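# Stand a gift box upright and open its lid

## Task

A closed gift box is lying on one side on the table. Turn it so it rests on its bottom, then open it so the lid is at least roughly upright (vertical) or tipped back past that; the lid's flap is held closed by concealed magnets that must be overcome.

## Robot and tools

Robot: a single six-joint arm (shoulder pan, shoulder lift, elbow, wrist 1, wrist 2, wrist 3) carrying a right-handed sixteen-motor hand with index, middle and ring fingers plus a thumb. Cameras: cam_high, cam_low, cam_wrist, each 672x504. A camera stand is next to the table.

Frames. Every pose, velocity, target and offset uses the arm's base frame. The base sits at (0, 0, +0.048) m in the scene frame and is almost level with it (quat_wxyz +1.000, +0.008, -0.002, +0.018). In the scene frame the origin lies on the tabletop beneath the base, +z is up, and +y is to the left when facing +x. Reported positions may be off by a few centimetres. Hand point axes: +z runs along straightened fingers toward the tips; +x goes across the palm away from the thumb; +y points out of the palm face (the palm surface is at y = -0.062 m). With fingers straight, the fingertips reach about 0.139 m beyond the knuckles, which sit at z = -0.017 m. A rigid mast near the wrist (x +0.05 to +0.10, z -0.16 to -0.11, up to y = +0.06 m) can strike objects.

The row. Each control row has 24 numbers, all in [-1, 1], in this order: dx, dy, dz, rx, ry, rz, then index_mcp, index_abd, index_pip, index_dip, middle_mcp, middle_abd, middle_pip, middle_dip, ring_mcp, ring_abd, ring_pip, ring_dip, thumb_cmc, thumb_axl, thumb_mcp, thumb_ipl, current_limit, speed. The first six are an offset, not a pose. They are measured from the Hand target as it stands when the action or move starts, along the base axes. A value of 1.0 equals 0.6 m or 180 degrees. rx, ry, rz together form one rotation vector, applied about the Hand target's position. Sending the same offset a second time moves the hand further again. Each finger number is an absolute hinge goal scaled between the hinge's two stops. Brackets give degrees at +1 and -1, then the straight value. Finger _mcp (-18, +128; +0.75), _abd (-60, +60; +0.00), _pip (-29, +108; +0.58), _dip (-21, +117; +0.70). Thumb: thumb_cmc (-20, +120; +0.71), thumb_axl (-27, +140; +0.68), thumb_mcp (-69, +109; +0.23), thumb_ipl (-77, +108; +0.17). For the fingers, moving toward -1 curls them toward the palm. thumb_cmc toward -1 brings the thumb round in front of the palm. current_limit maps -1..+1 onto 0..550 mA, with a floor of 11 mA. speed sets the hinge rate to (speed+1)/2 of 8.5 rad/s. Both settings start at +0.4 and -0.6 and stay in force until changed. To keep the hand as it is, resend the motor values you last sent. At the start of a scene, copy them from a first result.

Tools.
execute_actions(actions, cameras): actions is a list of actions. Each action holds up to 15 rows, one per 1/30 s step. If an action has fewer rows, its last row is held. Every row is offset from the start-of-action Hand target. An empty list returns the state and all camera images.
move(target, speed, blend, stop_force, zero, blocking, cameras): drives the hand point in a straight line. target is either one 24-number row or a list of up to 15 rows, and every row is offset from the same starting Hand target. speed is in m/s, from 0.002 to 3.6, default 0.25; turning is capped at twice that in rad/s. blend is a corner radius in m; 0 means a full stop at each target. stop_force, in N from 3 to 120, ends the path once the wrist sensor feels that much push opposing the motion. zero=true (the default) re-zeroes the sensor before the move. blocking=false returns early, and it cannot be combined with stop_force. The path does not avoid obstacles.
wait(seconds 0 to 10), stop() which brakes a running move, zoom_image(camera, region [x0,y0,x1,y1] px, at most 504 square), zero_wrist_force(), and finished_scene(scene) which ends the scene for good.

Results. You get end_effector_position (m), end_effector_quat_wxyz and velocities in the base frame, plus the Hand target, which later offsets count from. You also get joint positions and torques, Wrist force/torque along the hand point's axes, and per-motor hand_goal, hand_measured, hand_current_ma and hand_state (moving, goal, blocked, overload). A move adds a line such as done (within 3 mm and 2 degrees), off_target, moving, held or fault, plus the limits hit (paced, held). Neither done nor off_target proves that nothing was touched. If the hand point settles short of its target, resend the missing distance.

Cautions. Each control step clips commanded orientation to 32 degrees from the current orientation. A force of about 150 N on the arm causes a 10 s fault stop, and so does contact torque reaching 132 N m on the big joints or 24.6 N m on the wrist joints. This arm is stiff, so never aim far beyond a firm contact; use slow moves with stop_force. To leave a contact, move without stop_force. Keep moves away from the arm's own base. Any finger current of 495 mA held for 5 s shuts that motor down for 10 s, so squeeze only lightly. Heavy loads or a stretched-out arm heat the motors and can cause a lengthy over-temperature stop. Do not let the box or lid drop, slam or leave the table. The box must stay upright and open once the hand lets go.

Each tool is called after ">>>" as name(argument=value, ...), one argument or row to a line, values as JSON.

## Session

>>> execute_actions(
  actions=[],
)

Scene clock: 0.00 s.
end_effector_position=(+0.5407, -0.1129, +0.2030) hand_goal=(+0.754, +0.000, +0.576, +0.696, +0.754, +0.000, +0.576, +0.696, +0.754, +0.000, +0.576, +0.696, +0.714, +0.678, +0.226, +0.168) hand_measured=(+0.754, +0.000, +0.576, +0.696, +0.754, +0.000, +0.576, +0.696, +0.754, +0.000, +0.576, +0.696, +0.714, +0.678, +0.226, +0.168) hand_current_ma=(+0, +0, +0, +0, +0, +0, +0, +0, +0, +0, +0, +0, +0, +0, +0, +0) hand_state=(goal, goal, goal, goal, goal, goal, goal, goal, goal, goal, goal, goal, goal, goal, goal, goal) hand_current_limit=0.40 hand_speed=-0.60 end_effector_quat_wxyz=(-0.143, -0.031, +0.920, -0.364)
Joint positions: [-0.26 -1.316 1.681 -1.853 -2.37 -1.864]
Joint velocities: within noise
Joint torques (N m): no reading
Wrist force (N): no reading
Wrist torque (N m): no reading
Wrist force, peak (N): no reading
Hand target: +0.5407, -0.1129, +0.2030; -0.143, -0.031, +0.920, -0.364

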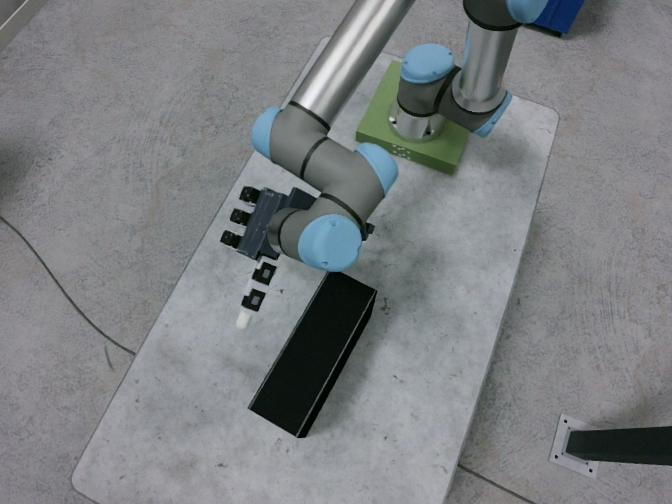

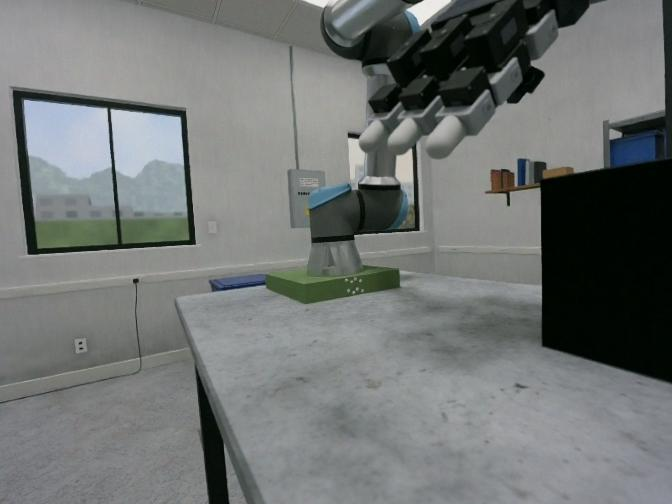

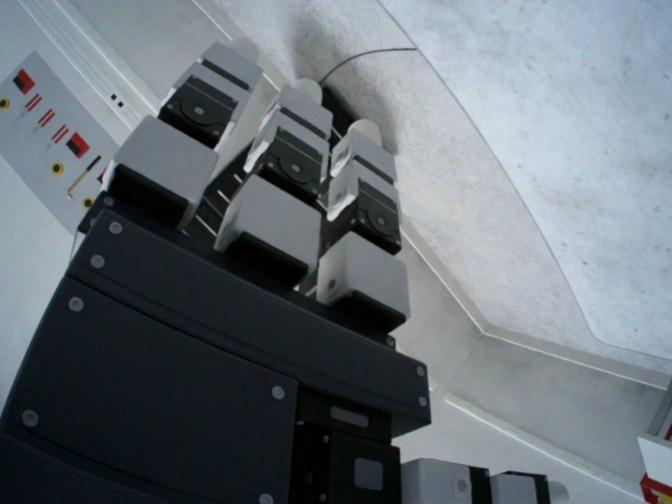

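>>> zoom_image(
  camera="cam_high",
  region=[220, 240, 420, 460],
)

>>> zoom_image(
  camera="cam_low",
  region=[500, 140, 672, 400],
)

Scaled by 2.291.

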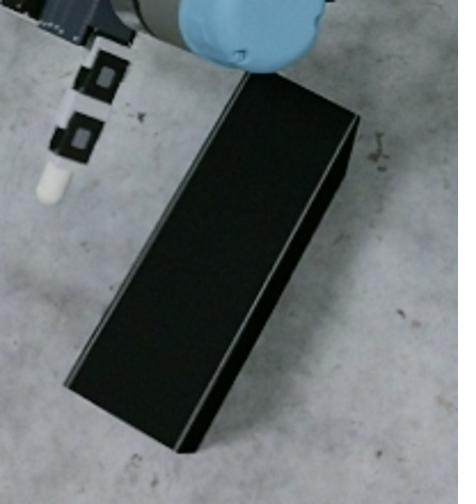

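Scaled by 1.938.

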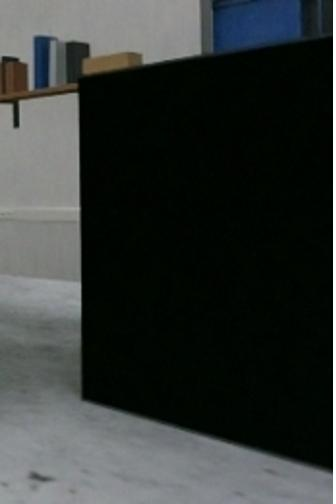

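>>> zoom_image(
  camera="cam_high",
  region=[240, 360, 340, 450],
)

>>> zoom_image(
  camera="cam_high",
  region=[310, 260, 400, 350],
)

Scaled by 5.040.

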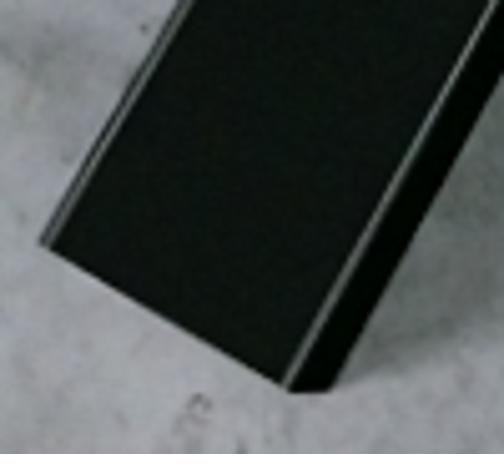

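Scaled by 5.600.

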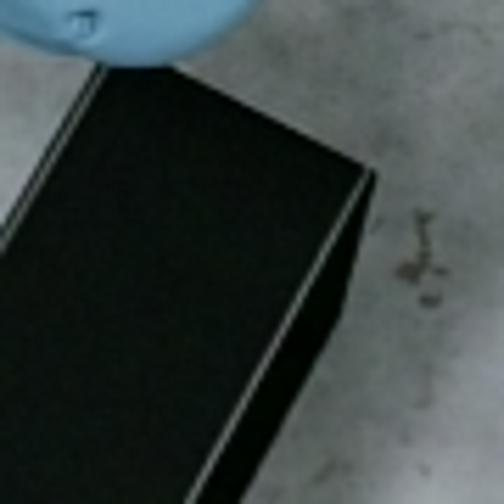

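>>> move(
  target=[-0.151, -0.2285, 0.195, 0.26, 0.093, 0.411, 0.754, 0, 0.576, 0.696, 0.754, 0, 0.576, 0.696, 0.754, 0, 0.576, 0.696, 0.714, 0.678, 0.226, 0.168, 0.4, -0.6],
  speed=0.4,
  cameras=["all"],
)

Scene clock: 39.47 s.
end_effector_position=(+0.4501, -0.2501, +0.3199) hand_goal=(+0.754, +0.000, +0.576, +0.696, +0.754, +0.000, +0.576, +0.696, +0.754, +0.000, +0.576, +0.696, +0.714, +0.678, +0.226, +0.168) hand_measured=(+0.750, +0.000, +0.576, +0.696, +0.748, +0.000, +0.576, +0.696, +0.748, +0.000, +0.576, +0.696, +0.712, +0.678, +0.224, +0.168) hand_current_ma=(-1, +0, +0, +0, -1, +0, +0, +0, -1, +0, +0, +0, +0, +0, +0, +0) hand_state=(goal, goal, goal, goal, goal, goal, goal, goal, goal, goal, goal, goal, goal, goal, goal, goal) hand_current_limit=0.40 hand_speed=-0.60 end_effector_quat_wxyz=(+0.000, -0.659, +0.752, +0.001)
Joint positions: [-0.714 -1.341 1.409 -1.638 -1.57 -3.723]
Joint torques (N m): [14.74 -47.36 -27.24 -0.79 -1.4 -1.52]
Wrist force (N): [0.1 -0.8 0.0]
Wrist torque (N m): [0.04 -0.02 -0.08]
Wrist force, peak (N): [-0.2 1.0 -0.4]
Hand target: +0.4501, -0.2500, +0.3200; +0.000, -0.659, +0.752, +0.001
Off the commanded pose: 0.000 m, 0 deg.
move: done

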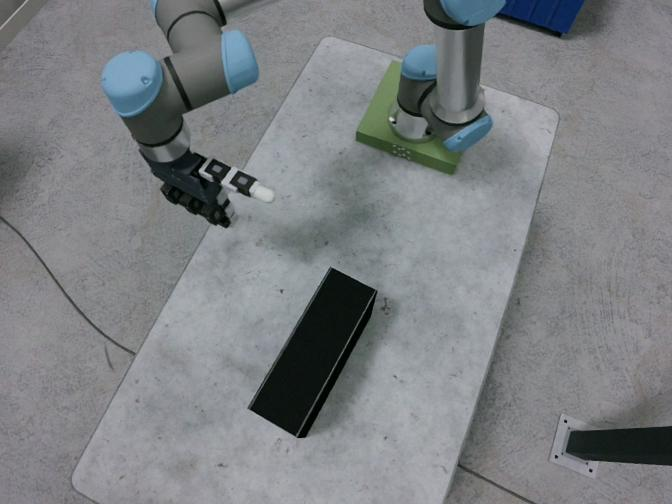

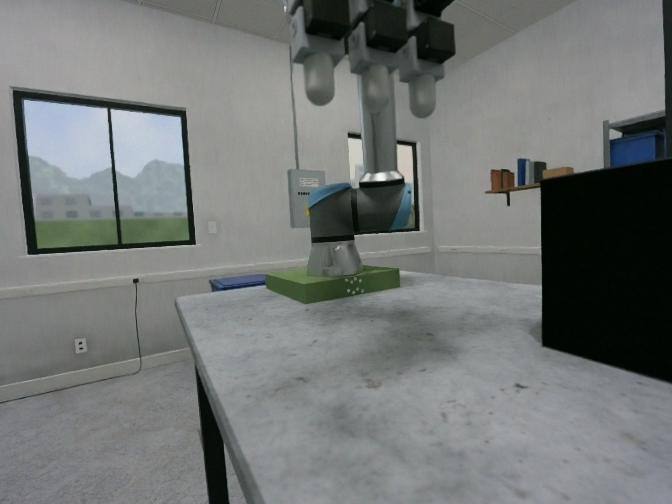

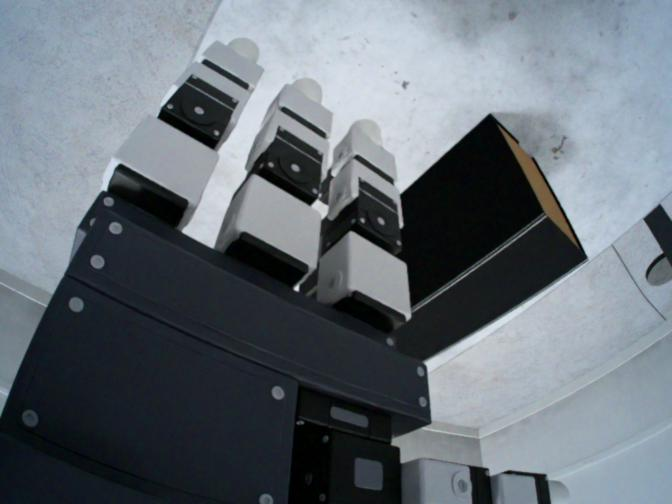

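>>> zoom_image(
  camera="cam_wrist",
  region=[390, 90, 620, 380],
)

>>> zoom_image(
  camera="cam_high",
  region=[240, 255, 390, 445],
)

Scaled by 1.738 from the camera's 672x504 image, which has a finer 960x720 frame.

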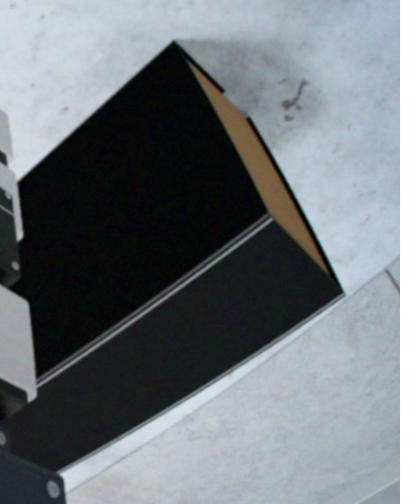

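Scaled by 2.653.

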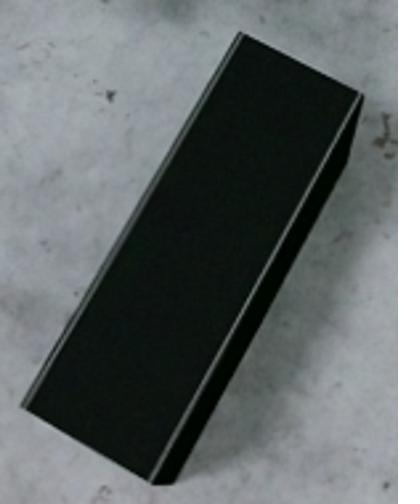

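>>> zoom_image(
  camera="cam_wrist",
  region=[480, 100, 600, 190],
)

>>> zoom_image(
  camera="cam_wrist",
  region=[510, 185, 600, 275],
)

Scaled by 4.200 from the camera's 672x504 image, which has a finer 960x720 frame.

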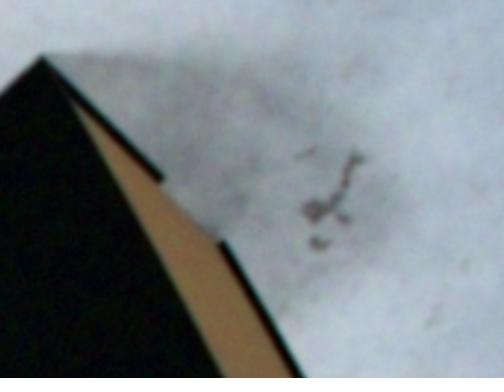

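Scaled by 5.600 from the camera's 672x504 image, which has a finer 960x720 frame.

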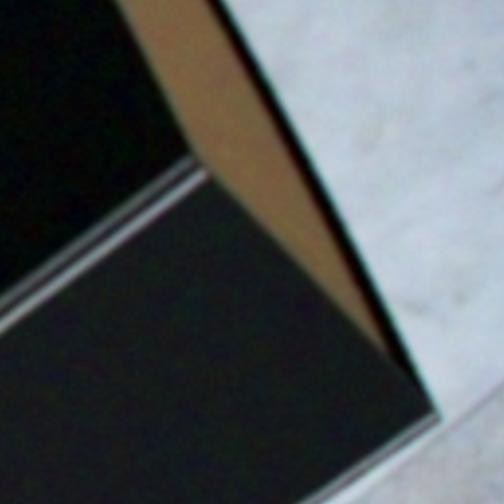

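>>> move(
  target=[
    [0.0, 0.0, 0.04, 0, 0, -0.7567, 0.685, 0, -0.007, 0.261, 0.685, 0, -0.007, 0.261, 0.685, 0, -0.007, 0.261, -0.829, 0.678, 0.393, 0.168, 0.4, -0.6],
    [0.117, 0.083, 0.06, 0, 0, 0.4867, 0.685, 0, -0.007, 0.261, 0.685, 0, -0.007, 0.261, 0.685, 0, -0.007, 0.261, -0.829, 0.678, 0.393, 0.168, 0.4, -0.6],
    [0.365, 0.465, -0.083, 0.3204, -0.4371, 0.3748, 0.685, 0, -0.007, 0.261, 0.685, 0, -0.007, 0.261, 0.685, 0, -0.007, 0.261, -0.829, 0.678, 0.393, 0.168, 0.4, -0.6],
  ],
  speed=0.6,
  blend=[0.02, 0.02, 0],
  cameras=["cam_high", "cam_wrist"],
)

Scene clock: 190.37 s.
end_effector_position=(+0.6691, +0.0290, +0.2702) hand_goal=(+0.686, +0.000, -0.006, +0.262, +0.686, +0.000, -0.006, +0.262, +0.686, +0.000, -0.006, +0.262, -0.828, +0.678, +0.394, +0.168) hand_measured=(+0.678, +0.000, -0.006, +0.264, +0.678, +0.000, -0.006, +0.264, +0.678, +0.000, -0.006, +0.264, -0.826, +0.678, +0.390, +0.168) hand_current_ma=(-2, +0, +0, +0, -2, +0, +0, +0, -2, +0, +0, +0, +0, +0, -1, +0) hand_state=(goal, goal, goal, goal, goal, goal, goal, goal, goal, goal, goal, goal, goal, goal, goal, goal) hand_current_limit=0.40 hand_speed=-0.60 end_effector_quat_wxyz=(+0.704, -0.705, +0.062, -0.061)
Joint positions: [-0.496 -0.858 0.933 -0.076 -0.323 0.003]
Joint torques (N m): [-7.08 -54.58 -25.43 2.67 1.47 -1.61]
Wrist force (N): [0.9 0.1 -0.3]
Wrist torque (N m): [0.12 0.09 0.23]
Wrist force, peak (N): [1.5 0.1 0.3]
Hand target: +0.6691, +0.0290, +0.2702; +0.704, -0.705, +0.062, -0.061
Off the commanded pose: 0.000 m, 0 deg.
move: done
Images, in order (width x height): cam_high 672x504, cam_wrist 672x504.

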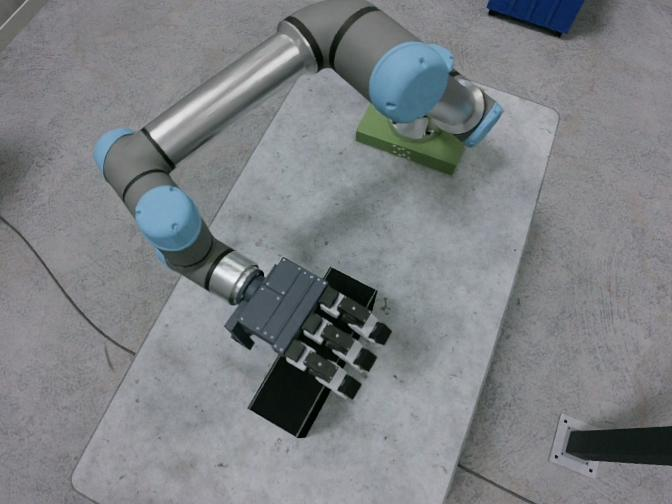

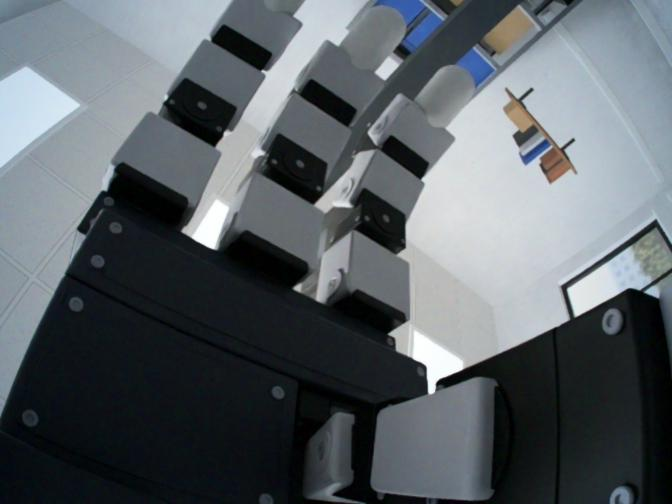

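>>> move(
  target=[-0.0017, -0.0098, -0.15, 0, 0, 0, 0.685, 0, -0.007, 0.261, 0.685, 0, -0.007, 0.261, 0.685, 0, -0.007, 0.261, -0.829, 0.678, 0.393, 0.168, 0.4, -0.6],
  speed=0.15,
  stop_force=4,
  cameras=["all"],
)

Scene clock: 198.70 s.
end_effector_position=(+0.6681, +0.0231, +0.1802) hand_goal=(+0.686, +0.000, -0.006, +0.262, +0.686, +0.000, -0.006, +0.262, +0.686, +0.000, -0.006, +0.262, -0.828, +0.678, +0.394, +0.168) hand_measured=(+0.678, +0.000, -0.006, +0.264, +0.676, +0.000, -0.006, +0.264, +0.678, +0.000, -0.006, +0.264, -0.826, +0.678, +0.390, +0.168) hand_current_ma=(-3, +0, +0, +0, -3, +0, +0, +0, -3, +0, +0, +0, +0, +0, -1, +0) hand_state=(goal, goal, goal, goal, goal, goal, goal, goal, goal, goal, goal, goal, goal, goal, goal, goal) hand_current_limit=0.40 hand_speed=-0.60 end_effector_quat_wxyz=(+0.704, -0.705, +0.062, -0.061)
Joint positions: [-0.504 -0.813 1.087 -0.276 -0.331 0.003]
Joint torques (N m): [13.18 -62.91 -17.99 -1.12 1.76 -1.47]
Wrist force (N): [0.8 0.1 -0.3]
Wrist torque (N m): [0.10 0.08 0.22]
Wrist force, peak (N): [1.1 2.2 -0.9]
Hand target: +0.6681, +0.0231, +0.1802; +0.704, -0.705, +0.062, -0.061
Off the commanded pose: 0.000 m, 0 deg.
move: done

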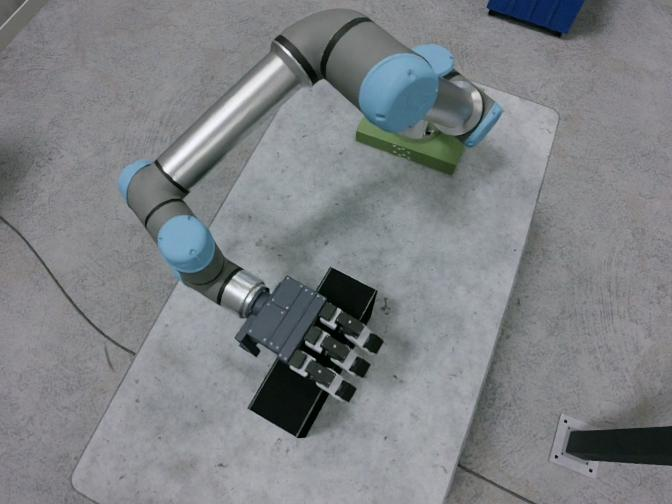

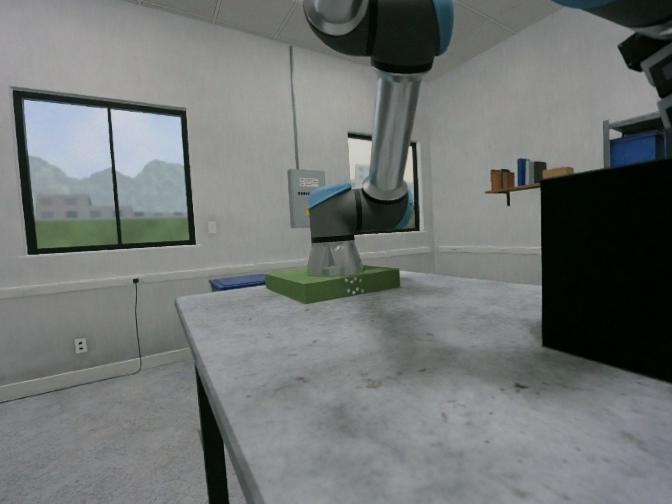

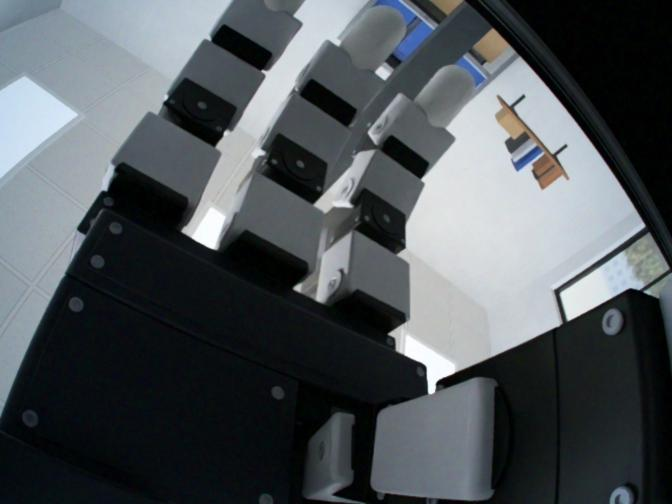

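>>> move(
  target=[
    [-0.0035, -0.0197, -0.03, 0, 0, 0, 0.685, 0, -0.007, 0.261, 0.685, 0, -0.007, 0.261, 0.685, 0, -0.007, 0.261, -0.829, 0.678, 0.393, 0.168, 0.4, -0.6],
    [-0.0035, -0.0197, -0.125, 0, 0, 0, 0.685, 0, -0.007, 0.261, 0.685, 0, -0.007, 0.261, 0.685, 0, -0.007, 0.261, -0.829, 0.678, 0.393, 0.168, 0.4, -0.6],
  ],
  speed=0.06,
  stop_force=3,
  cameras=["all"],
)

Scene clock: 208.10 s.
end_effector_position=(+0.6660, +0.0113, +0.1052) hand_goal=(+0.686, +0.000, -0.006, +0.262, +0.686, +0.000, -0.006, +0.262, +0.686, +0.000, -0.006, +0.262, -0.828, +0.678, +0.394, +0.168) hand_measured=(+0.678, +0.000, -0.006, +0.264, +0.676, +0.000, -0.006, +0.264, +0.678, +0.000, -0.006, +0.264, -0.826, +0.678, +0.390, +0.168) hand_current_ma=(-3, +0, +0, +0, -3, +0, +0, +0, -2, +0, +0, +0, +0, +0, -1, +0) hand_state=(goal, goal, goal, goal, goal, goal, goal, goal, goal, goal, goal, goal, goal, goal, goal, goal) hand_current_limit=0.40 hand_speed=-0.60 end_effector_quat_wxyz=(+0.704, -0.705, +0.062, -0.061)
Joint positions: [-0.521 -0.742 1.161 -0.421 -0.348 0.003]
Joint torques (N m): [12.42 -66.98 -29.04 2.84 1.33 0.92]
Wrist force (N): [0.9 0.1 -0.2]
Wrist torque (N m): [0.11 0.07 0.26]
Wrist force, peak (N): [1.1 -1.0 0.3]
Hand target: +0.6660, +0.0113, +0.1052; +0.704, -0.705, +0.062, -0.061
Off the commanded pose: 0.000 m, 0 deg.
move: done

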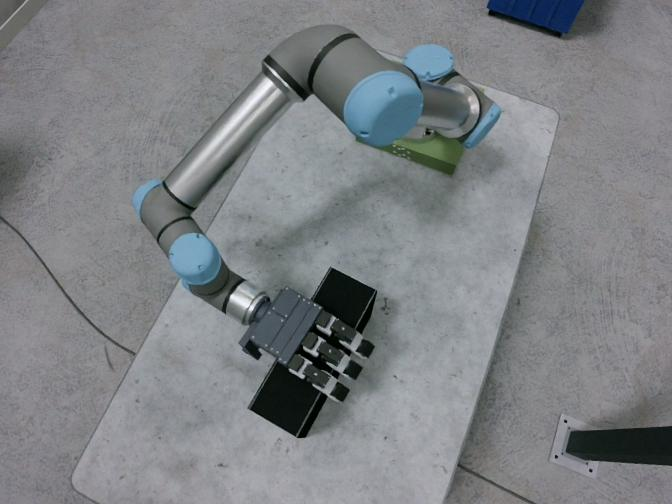

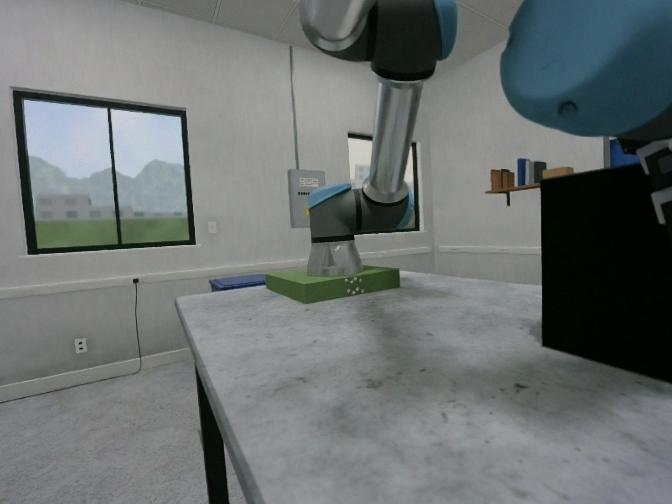

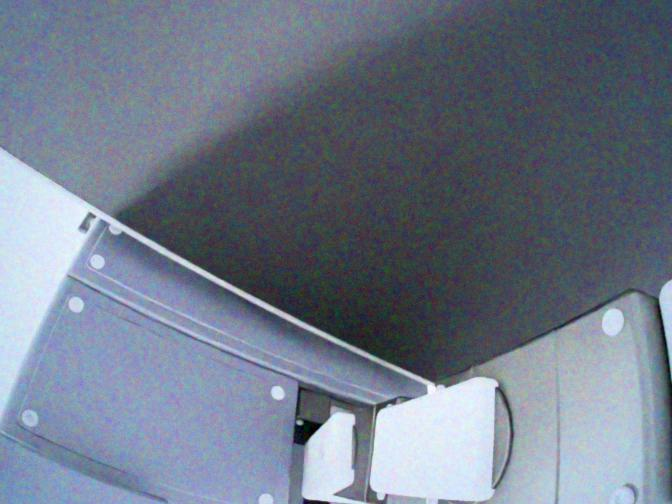

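>>> move(
  target=[0, 0, 0, 0, 0, 0, 0.137, 0, -0.387, 0.65, 0.137, 0, -0.387, 0.65, 0.137, 0, -0.387, 0.65, -0.829, 0.678, 0.0, -0.157, 0.45, -0.85],
  speed=0.06,
  cameras=["all"],
)

Scene clock: 216.93 s.
end_effector_position=(+0.6660, +0.0113, +0.1053) hand_goal=(+0.138, +0.000, -0.386, +0.650, +0.138, +0.000, -0.386, +0.650, +0.138, +0.000, -0.386, +0.650, -0.828, +0.678, +0.000, -0.156) hand_measured=(+0.524, +0.000, -0.384, +0.648, +0.530, +0.000, -0.384, +0.648, +0.538, +0.014, -0.354, +0.648, -0.820, +0.678, +0.264, -0.008) hand_current_ma=(+399, +0, +0, +0, +399, +0, +0, +0, +399, +5, +25, +0, +2, +0, +399, +399) hand_state=(blocked, goal, goal, goal, blocked, goal, goal, goal, blocked, goal, blocked, goal, goal, goal, blocked, blocked) hand_current_limit=0.45 hand_speed=-0.85 end_effector_quat_wxyz=(+0.704, -0.705, +0.061, -0.061)
Joint positions: [-0.521 -0.742 1.161 -0.421 -0.348 0.003]
Joint torques (N m): [4.84 -37.32 -14.79 -2.41 -1.31 -0.69]
Wrist force (N): [5.1 -26.0 7.7]
Wrist torque (N m): [-0.95 -0.62 0.13]
Wrist force, peak (N): [3.6 -27.3 7.8]
Hand target: +0.6660, +0.0113, +0.1052; +0.704, -0.705, +0.062, -0.061
Off the commanded pose: 0.000 m, 0 deg.
move: done

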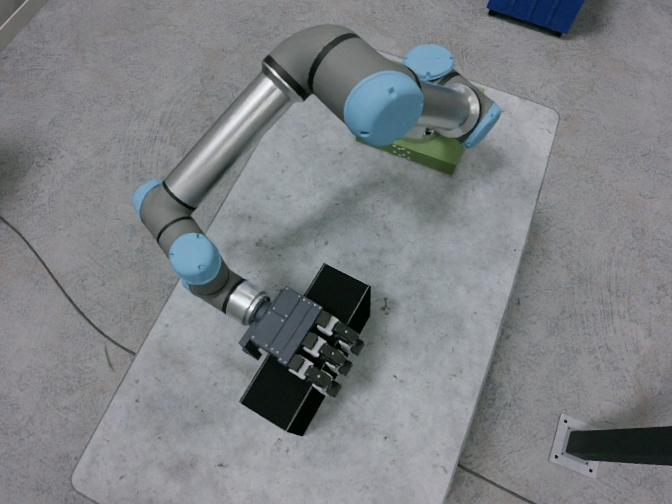

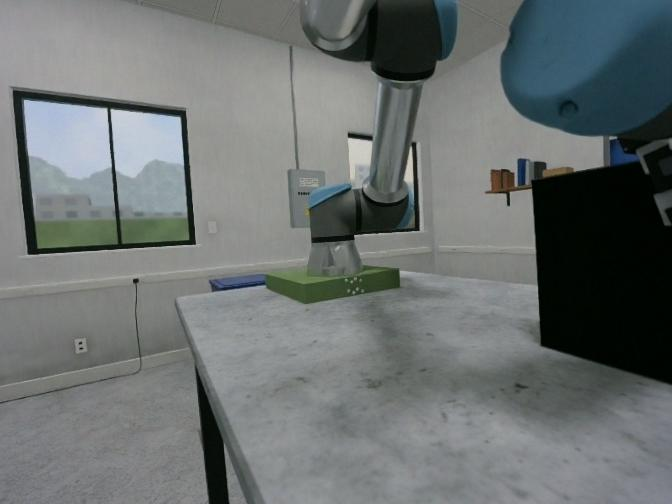

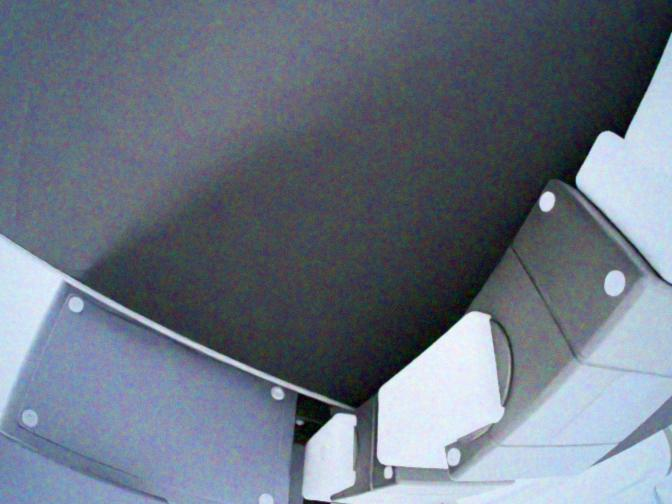

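>>> move(
  target=[
    [0, 0, 0, 0, 0, 0, 0.65, 0, -0.25, 0.65, 0.65, 0, -0.25, 0.65, 0.65, 0, -0.25, 0.65, -0.829, 0.678, 0.2, 0.0, 0.45, -0.8],
    [0, 0, 0.0217, 0, 0, 0, 0.65, 0, -0.25, 0.65, 0.65, 0, -0.25, 0.65, 0.65, 0, -0.25, 0.65, -0.829, 0.678, 0.2, 0.0, 0.45, -0.8],
    [0, 0, 0.0217, 0, 0, 0, 0.137, 0, -0.387, 0.65, 0.137, 0, -0.387, 0.65, 0.137, 0, -0.387, 0.65, -0.829, 0.678, 0.0, -0.157, 0.45, -0.85],
  ],
  speed=0.06,
  cameras=["all"],
)

Scene clock: 223.67 s.
end_effector_position=(+0.6660, +0.0113, +0.1183) hand_goal=(+0.138, +0.000, -0.386, +0.650, +0.138, +0.000, -0.386, +0.650, +0.138, +0.000, -0.386, +0.650, -0.828, +0.678, +0.000, -0.156) hand_measured=(+0.552, +0.002, -0.382, +0.648, +0.556, +0.004, -0.352, +0.648, +0.572, +0.006, -0.348, +0.648, -0.820, +0.678, +0.264, -0.038) hand_current_ma=(+399, +0, +1, +0, +399, +1, +28, +0, +399, +1, +35, +0, +2, +0, +399, +398) hand_state=(blocked, goal, goal, goal, blocked, goal, blocked, goal, blocked, goal, blocked, goal, goal, goal, blocked, blocked) hand_current_limit=0.45 hand_speed=-0.85 end_effector_quat_wxyz=(+0.704, -0.705, +0.062, -0.061)
Joint positions: [-0.521 -0.755 1.15 -0.397 -0.348 0.003]
Joint torques (N m): [-4.9 -35.5 -8.62 -1.7 -1.06 -1.43]
Wrist force (N): [2.1 -17.9 5.5]
Wrist torque (N m): [-0.63 -0.39 -0.01]
Wrist force, peak (N): [4.5 -26.9 8.4]
Hand target: +0.6660, +0.0113, +0.1182; +0.704, -0.705, +0.062, -0.061
Off the commanded pose: 0.000 m, 0 deg.
move: done

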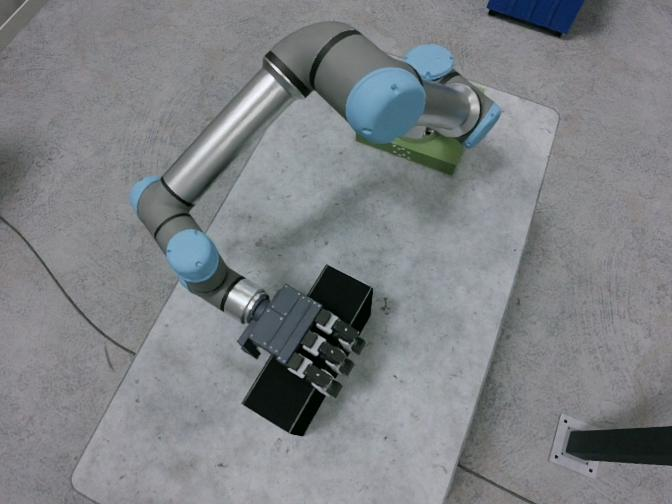

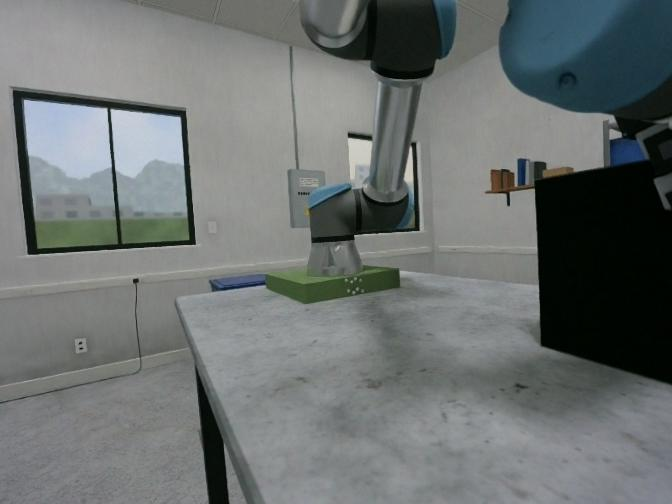

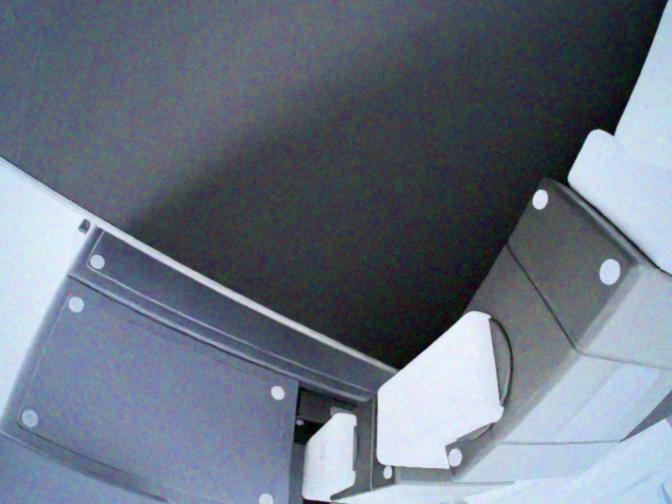

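>>> move(
  target=[
    [0.0128, 0.0726, 0.0127, -0.0821, 0.0145, 0, 0.137, 0, -0.387, 0.65, 0.137, 0, -0.387, 0.65, 0.137, 0, -0.387, 0.65, -0.829, 0.678, 0.0, -0.157, 0.45, -0.85],
    [0.0255, 0.1441, -0.0003, -0.1642, 0.029, 0, 0.137, 0, -0.387, 0.65, 0.137, 0, -0.387, 0.65, 0.137, 0, -0.387, 0.65, -0.829, 0.678, 0.0, -0.157, 0.45, -0.85],
    [0.0371, 0.21, -0.0318, -0.2463, 0.0435, 0, 0.137, 0, -0.387, 0.65, 0.137, 0, -0.387, 0.65, 0.137, 0, -0.387, 0.65, -0.829, 0.678, 0.0, -0.157, 0.45, -0.85],
    [0.0469, 0.2656, -0.0797, -0.3283, 0.058, 0, 0.137, 0, -0.387, 0.65, 0.137, 0, -0.387, 0.65, 0.137, 0, -0.387, 0.65, -0.829, 0.678, 0.0, -0.157, 0.45, -0.85],
  ],
  speed=0.18,
  blend=[0.02, 0.02, 0.02, 0],
  cameras=["all"],
)

Scene clock: 236.53 s.
end_effector_position=(+0.6941, +0.1707, +0.0704) hand_goal=(+0.138, +0.000, -0.386, +0.650, +0.138, +0.000, -0.386, +0.650, +0.138, +0.000, -0.386, +0.650, -0.828, +0.678, +0.000, -0.156) hand_measured=(+0.360, -0.002, -0.320, +0.674, +0.356, -0.002, -0.328, +0.672, +0.352, +0.000, -0.338, +0.672, -0.786, +0.686, +0.376, -0.042) hand_current_ma=(+399, +0, +91, +15, +399, +0, +72, +14, +399, +0, +54, +14, +42, +4, +399, +399) hand_state=(blocked, goal, blocked, blocked, blocked, goal, blocked, blocked, blocked, goal, blocked, blocked, blocked, goal, blocked, blocked) hand_current_limit=0.45 hand_speed=-0.85 end_effector_quat_wxyz=(-0.258, +0.962, -0.085, +0.022)
Joint positions: [-0.01 -0.893 1.401 -2.171 -1.055 1.761]
Joint torques (N m): [-10.46 -66.56 -20.17 -0.74 -1.05 0.37]
Wrist force (N): [0.9 3.6 4.2]
Wrist torque (N m): [0.70 -0.20 0.26]
Wrist force, peak (N): [2.7 -22.1 6.5]
Hand target: +0.6941, +0.1706, +0.0704; -0.258, +0.962, -0.085, +0.022
Off the commanded pose: 0.000 m, 0 deg.
move: done

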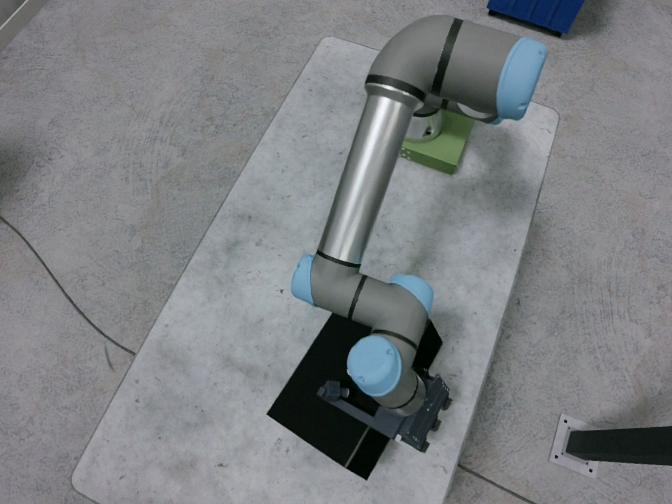

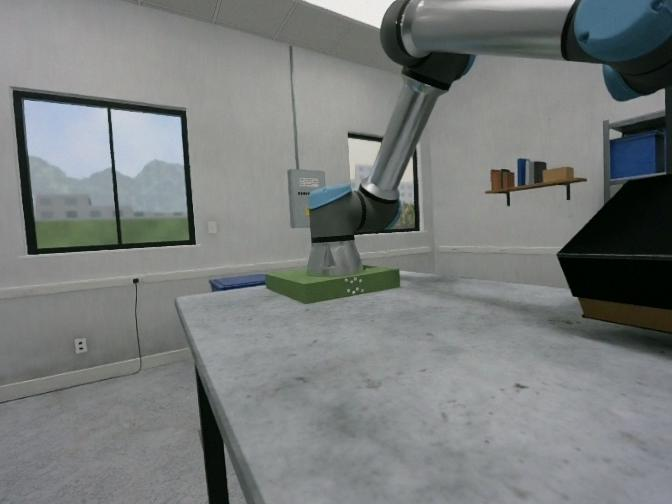

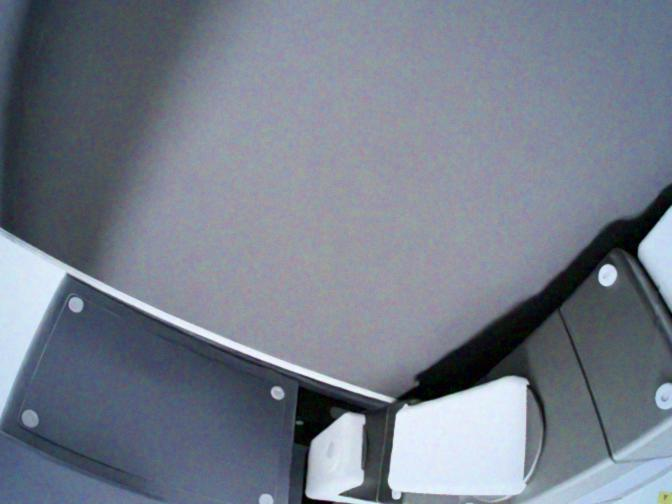

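>>> move(
  target=[
    [-0.1082, -0.108, 0.0083, 0, 0, 0.3333, 0.137, 0, -0.387, 0.65, 0.137, 0, -0.387, 0.65, 0.137, 0, -0.387, 0.65, -0.829, 0.678, 0.0, -0.157, 0.45, -0.85],
    [-0.0975, -0.2723, 0.0083, 0, 0, 0.6667, 0.137, 0, -0.387, 0.65, 0.137, 0, -0.387, 0.65, 0.137, 0, -0.387, 0.65, -0.829, 0.678, 0.0, -0.157, 0.45, -0.85],
    [0.0213, -0.362, 0.0083, 0, 0, 1.0, 0.137, 0, -0.387, 0.65, 0.137, 0, -0.387, 0.65, 0.137, 0, -0.387, 0.65, -0.829, 0.678, 0.0, -0.157, 0.45, -0.85],
  ],
  speed=0.23,
  blend=[0.03, 0.03, 0],
  cameras=["all"],
)

Scene clock: 254.13 s.
end_effector_position=(+0.7068, -0.0467, +0.0753) hand_goal=(+0.138, +0.000, -0.386, +0.650, +0.138, +0.000, -0.386, +0.650, +0.138, +0.000, -0.386, +0.650, -0.828, +0.678, +0.000, -0.156) hand_measured=(+0.360, -0.002, -0.320, +0.674, +0.356, -0.002, -0.328, +0.672, +0.352, +0.000, -0.338, +0.672, -0.786, +0.686, +0.376, -0.042) hand_current_ma=(+399, +0, +91, +15, +399, +0, +72, +14, +399, +0, +54, +14, +43, +4, +399, +399) hand_state=(blocked, goal, blocked, blocked, blocked, goal, blocked, blocked, blocked, goal, blocked, blocked, blocked, goal, blocked, blocked) hand_current_limit=0.45 hand_speed=-0.85 end_effector_quat_wxyz=(-0.022, +0.085, +0.962, -0.257)
Joint positions: [-0.197 -0.971 1.5 -2.115 -2.093 -1.596]
Joint torques (N m): [11.94 -63.28 -16.48 -3.86 -0.02 -1.7]
Wrist force (N): [0.6 3.5 4.3]
Wrist torque (N m): [0.72 -0.16 0.17]
Wrist force, peak (N): [1.0 3.8 4.9]
Hand target: +0.7069, -0.0466, +0.0754; -0.022, +0.085, +0.962, -0.258
Off the commanded pose: 0.000 m, 0 deg.
move: done

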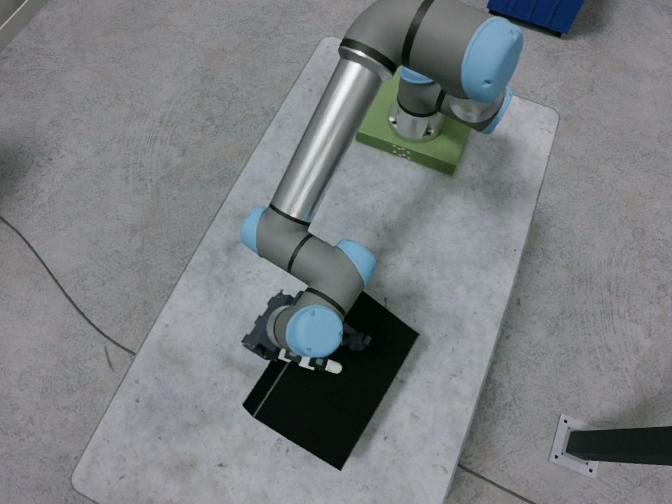

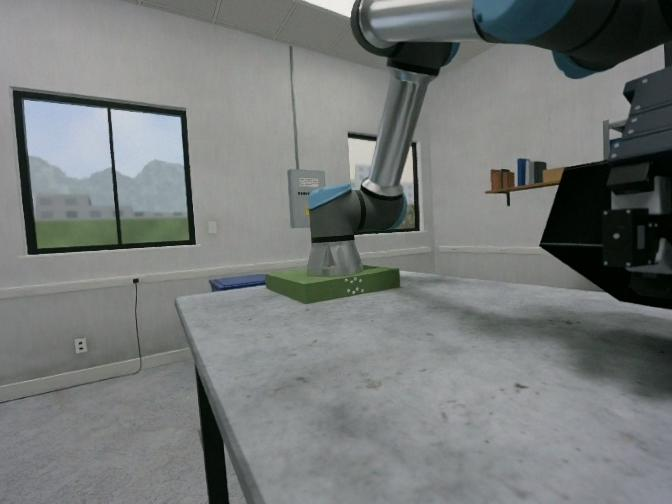

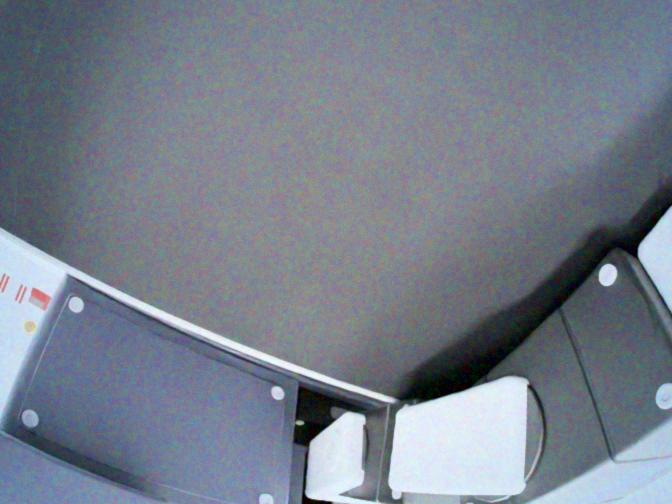

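>>> move(
  target=[0, 0, -0.075, 0.093, -0.0164, 0, 0.137, 0, -0.387, 0.65, 0.137, 0, -0.387, 0.65, 0.137, 0, -0.387, 0.65, -0.829, 0.678, 0.0, -0.157, 0.45, -0.85],
  speed=0.15,
)

>>> move(
  target=[0, 0, -0.06, 0, 0, 0, 0.137, 0, -0.387, 0.65, 0.137, 0, -0.387, 0.65, 0.137, 0, -0.387, 0.65, -0.829, 0.678, 0.0, -0.157, 0.45, -0.85],
  speed=0.02,
  stop_force=3,
  cameras=["cam_high", "cam_low"],
)

Scene clock: 258.80 s.
end_effector_position=(+0.7068, -0.0467, +0.0303) hand_goal=(+0.138, +0.000, -0.386, +0.650, +0.138, +0.000, -0.386, +0.650, +0.138, +0.000, -0.386, +0.650, -0.828, +0.678, +0.000, -0.156) hand_measured=(+0.360, -0.002, -0.320, +0.674, +0.356, -0.002, -0.328, +0.672, +0.352, +0.000, -0.338, +0.672, -0.786, +0.686, +0.376, -0.042) hand_current_ma=(+399, +0, +92, +15, +399, +0, +72, +14, +399, +0, +54, +14, +43, +4, +399, +399) hand_state=(blocked, goal, blocked, blocked, blocked, goal, blocked, blocked, blocked, goal, blocked, blocked, blocked, goal, blocked, blocked) hand_current_limit=0.45 hand_speed=-0.85 end_effector_quat_wxyz=(-0.009, +0.087, +0.990, -0.113)
Joint positions: [-0.304 -0.929 1.566 -2.238 -1.795 -1.703]
Joint torques (N m): [14.79 -64.95 -32.32 -1.06 0.91 0.88]
Wrist force (N): [0.5 1.3 5.1]
Wrist torque (N m): [0.66 -0.18 0.01]
Wrist force, peak (N): [0.7 0.8 5.9]
Hand target: +0.7069, -0.0466, +0.0304; -0.009, +0.087, +0.990, -0.112
Off the commanded pose: 0.000 m, 0 deg.
move: done

Scene clock: 261.43 s.
end_effector_position=(+0.7069, -0.0466, +0.0023) hand_goal=(+0.138, +0.000, -0.386, +0.650, +0.138, +0.000, -0.386, +0.650, +0.138, +0.000, -0.386, +0.650, -0.828, +0.678, +0.000, -0.156) hand_measured=(+0.360, -0.002, -0.322, +0.682, +0.356, -0.002, -0.328, +0.672, +0.352, +0.000, -0.338, +0.672, -0.786, +0.686, +0.376, -0.042) hand_current_ma=(+399, +0, +89, +26, +399, +0, +73, +14, +399, +0, +54, +14, +43, +4, +399, +399) hand_state=(blocked, goal, blocked, blocked, blocked, goal, blocked, blocked, blocked, goal, blocked, blocked, blocked, goal, blocked, blocked) hand_current_limit=0.45 hand_speed=-0.85 end_effector_quat_wxyz=(-0.009, +0.087, +0.990, -0.112)
Joint positions: [-0.304 -0.889 1.581 -2.295 -1.795 -1.703]
Joint torques (N m): [13.38 -65.5 -30.9 -4.57 1.54 -1.25]
Wrist force (N): [0.5 1.5 4.2]
Wrist torque (N m): [0.70 -0.20 0.02]
Wrist force, peak (N): [1.4 -6.2 -6.3]
Hand target: +0.7069, -0.0466, +0.0023; -0.009, +0.087, +0.990, -0.112 (not the last commanded pose)
Off the commanded pose: 0.008 m, 0 deg.
move: contact
Images, in order (width x height): cam_high 672x504, cam_low 672x504.

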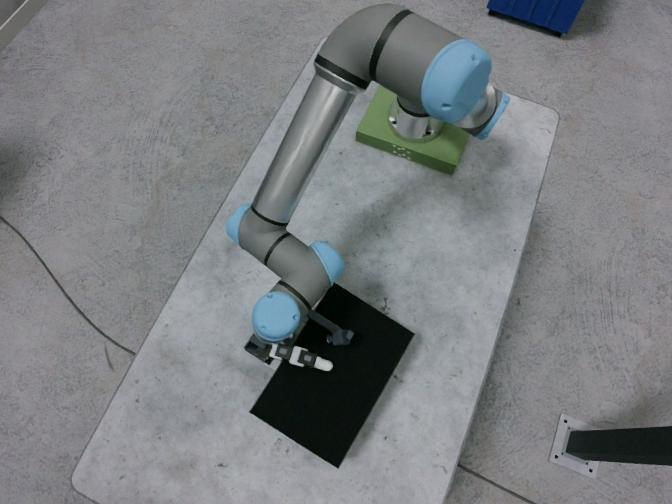

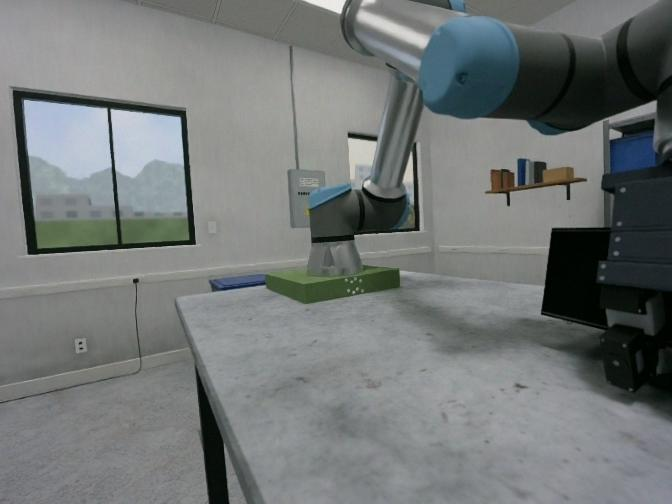

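>>> move(
  target=[0, 0, -0.002, 0, 0, 0, 0.31, 0, -0.34, 0.66, 0.31, 0, -0.345, 0.66, 0.31, 0, -0.35, 0.66, -0.829, 0.678, 0.787, -0.265, 0.45, -0.92],
  speed=0.02,
  cameras=["cam_high", "cam_low"],
)

Scene clock: 273.33 s.
end_effector_position=(+0.7069, -0.0466, +0.0011) hand_goal=(+0.310, +0.000, -0.340, +0.660, +0.310, +0.000, -0.344, +0.660, +0.310, +0.000, -0.350, +0.660, -0.828, +0.678, +0.788, -0.264) hand_measured=(+0.354, -0.002, -0.324, +0.676, +0.352, +0.000, -0.322, +0.676, +0.352, +0.000, -0.324, +0.678, -0.824, +0.680, +0.778, -0.264) hand_current_ma=(+51, +0, +7, +8, +47, +0, +13, +8, +46, +0, +18, +9, +1, +0, -6, +0) hand_state=(blocked, goal, goal, goal, blocked, goal, blocked, goal, blocked, goal, blocked, goal, goal, goal, goal, goal) hand_current_limit=0.45 hand_speed=-0.92 end_effector_quat_wxyz=(-0.009, +0.087, +0.990, -0.112)
Joint positions: [-0.304 -0.887 1.582 -2.297 -1.795 -1.703]
Joint torques (N m): [8.05 -58.09 -26.01 -3.6 1.55 -1.45]
Wrist force (N): [0.2 -0.9 1.2]
Wrist torque (N m): [0.38 -0.15 0.01]
Wrist force, peak (N): [0.6 -9.7 -12.6]
Hand target: +0.7069, -0.0466, +0.0011; -0.009, +0.087, +0.990, -0.112
Off the commanded pose: 0.000 m, 0 deg.
move: done
Images, in order (width x height): cam_high 672x504, cam_low 672x504.

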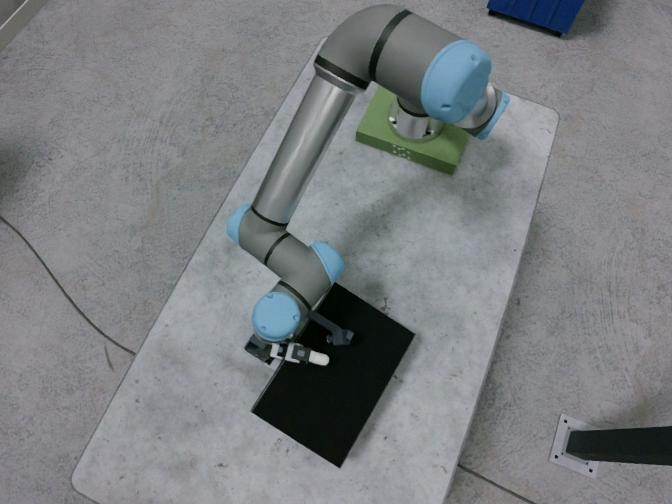

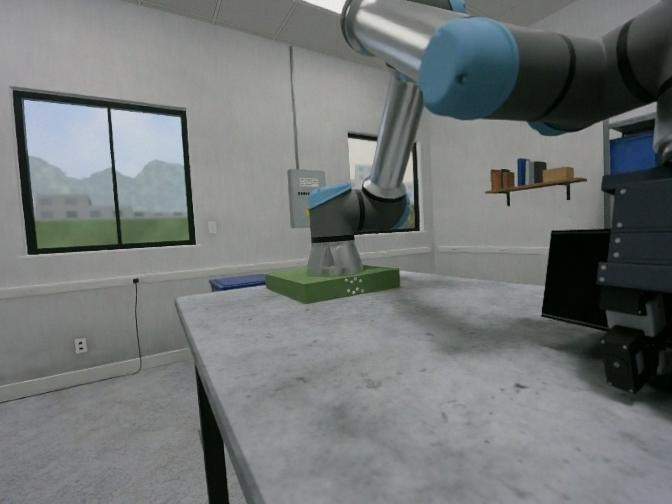

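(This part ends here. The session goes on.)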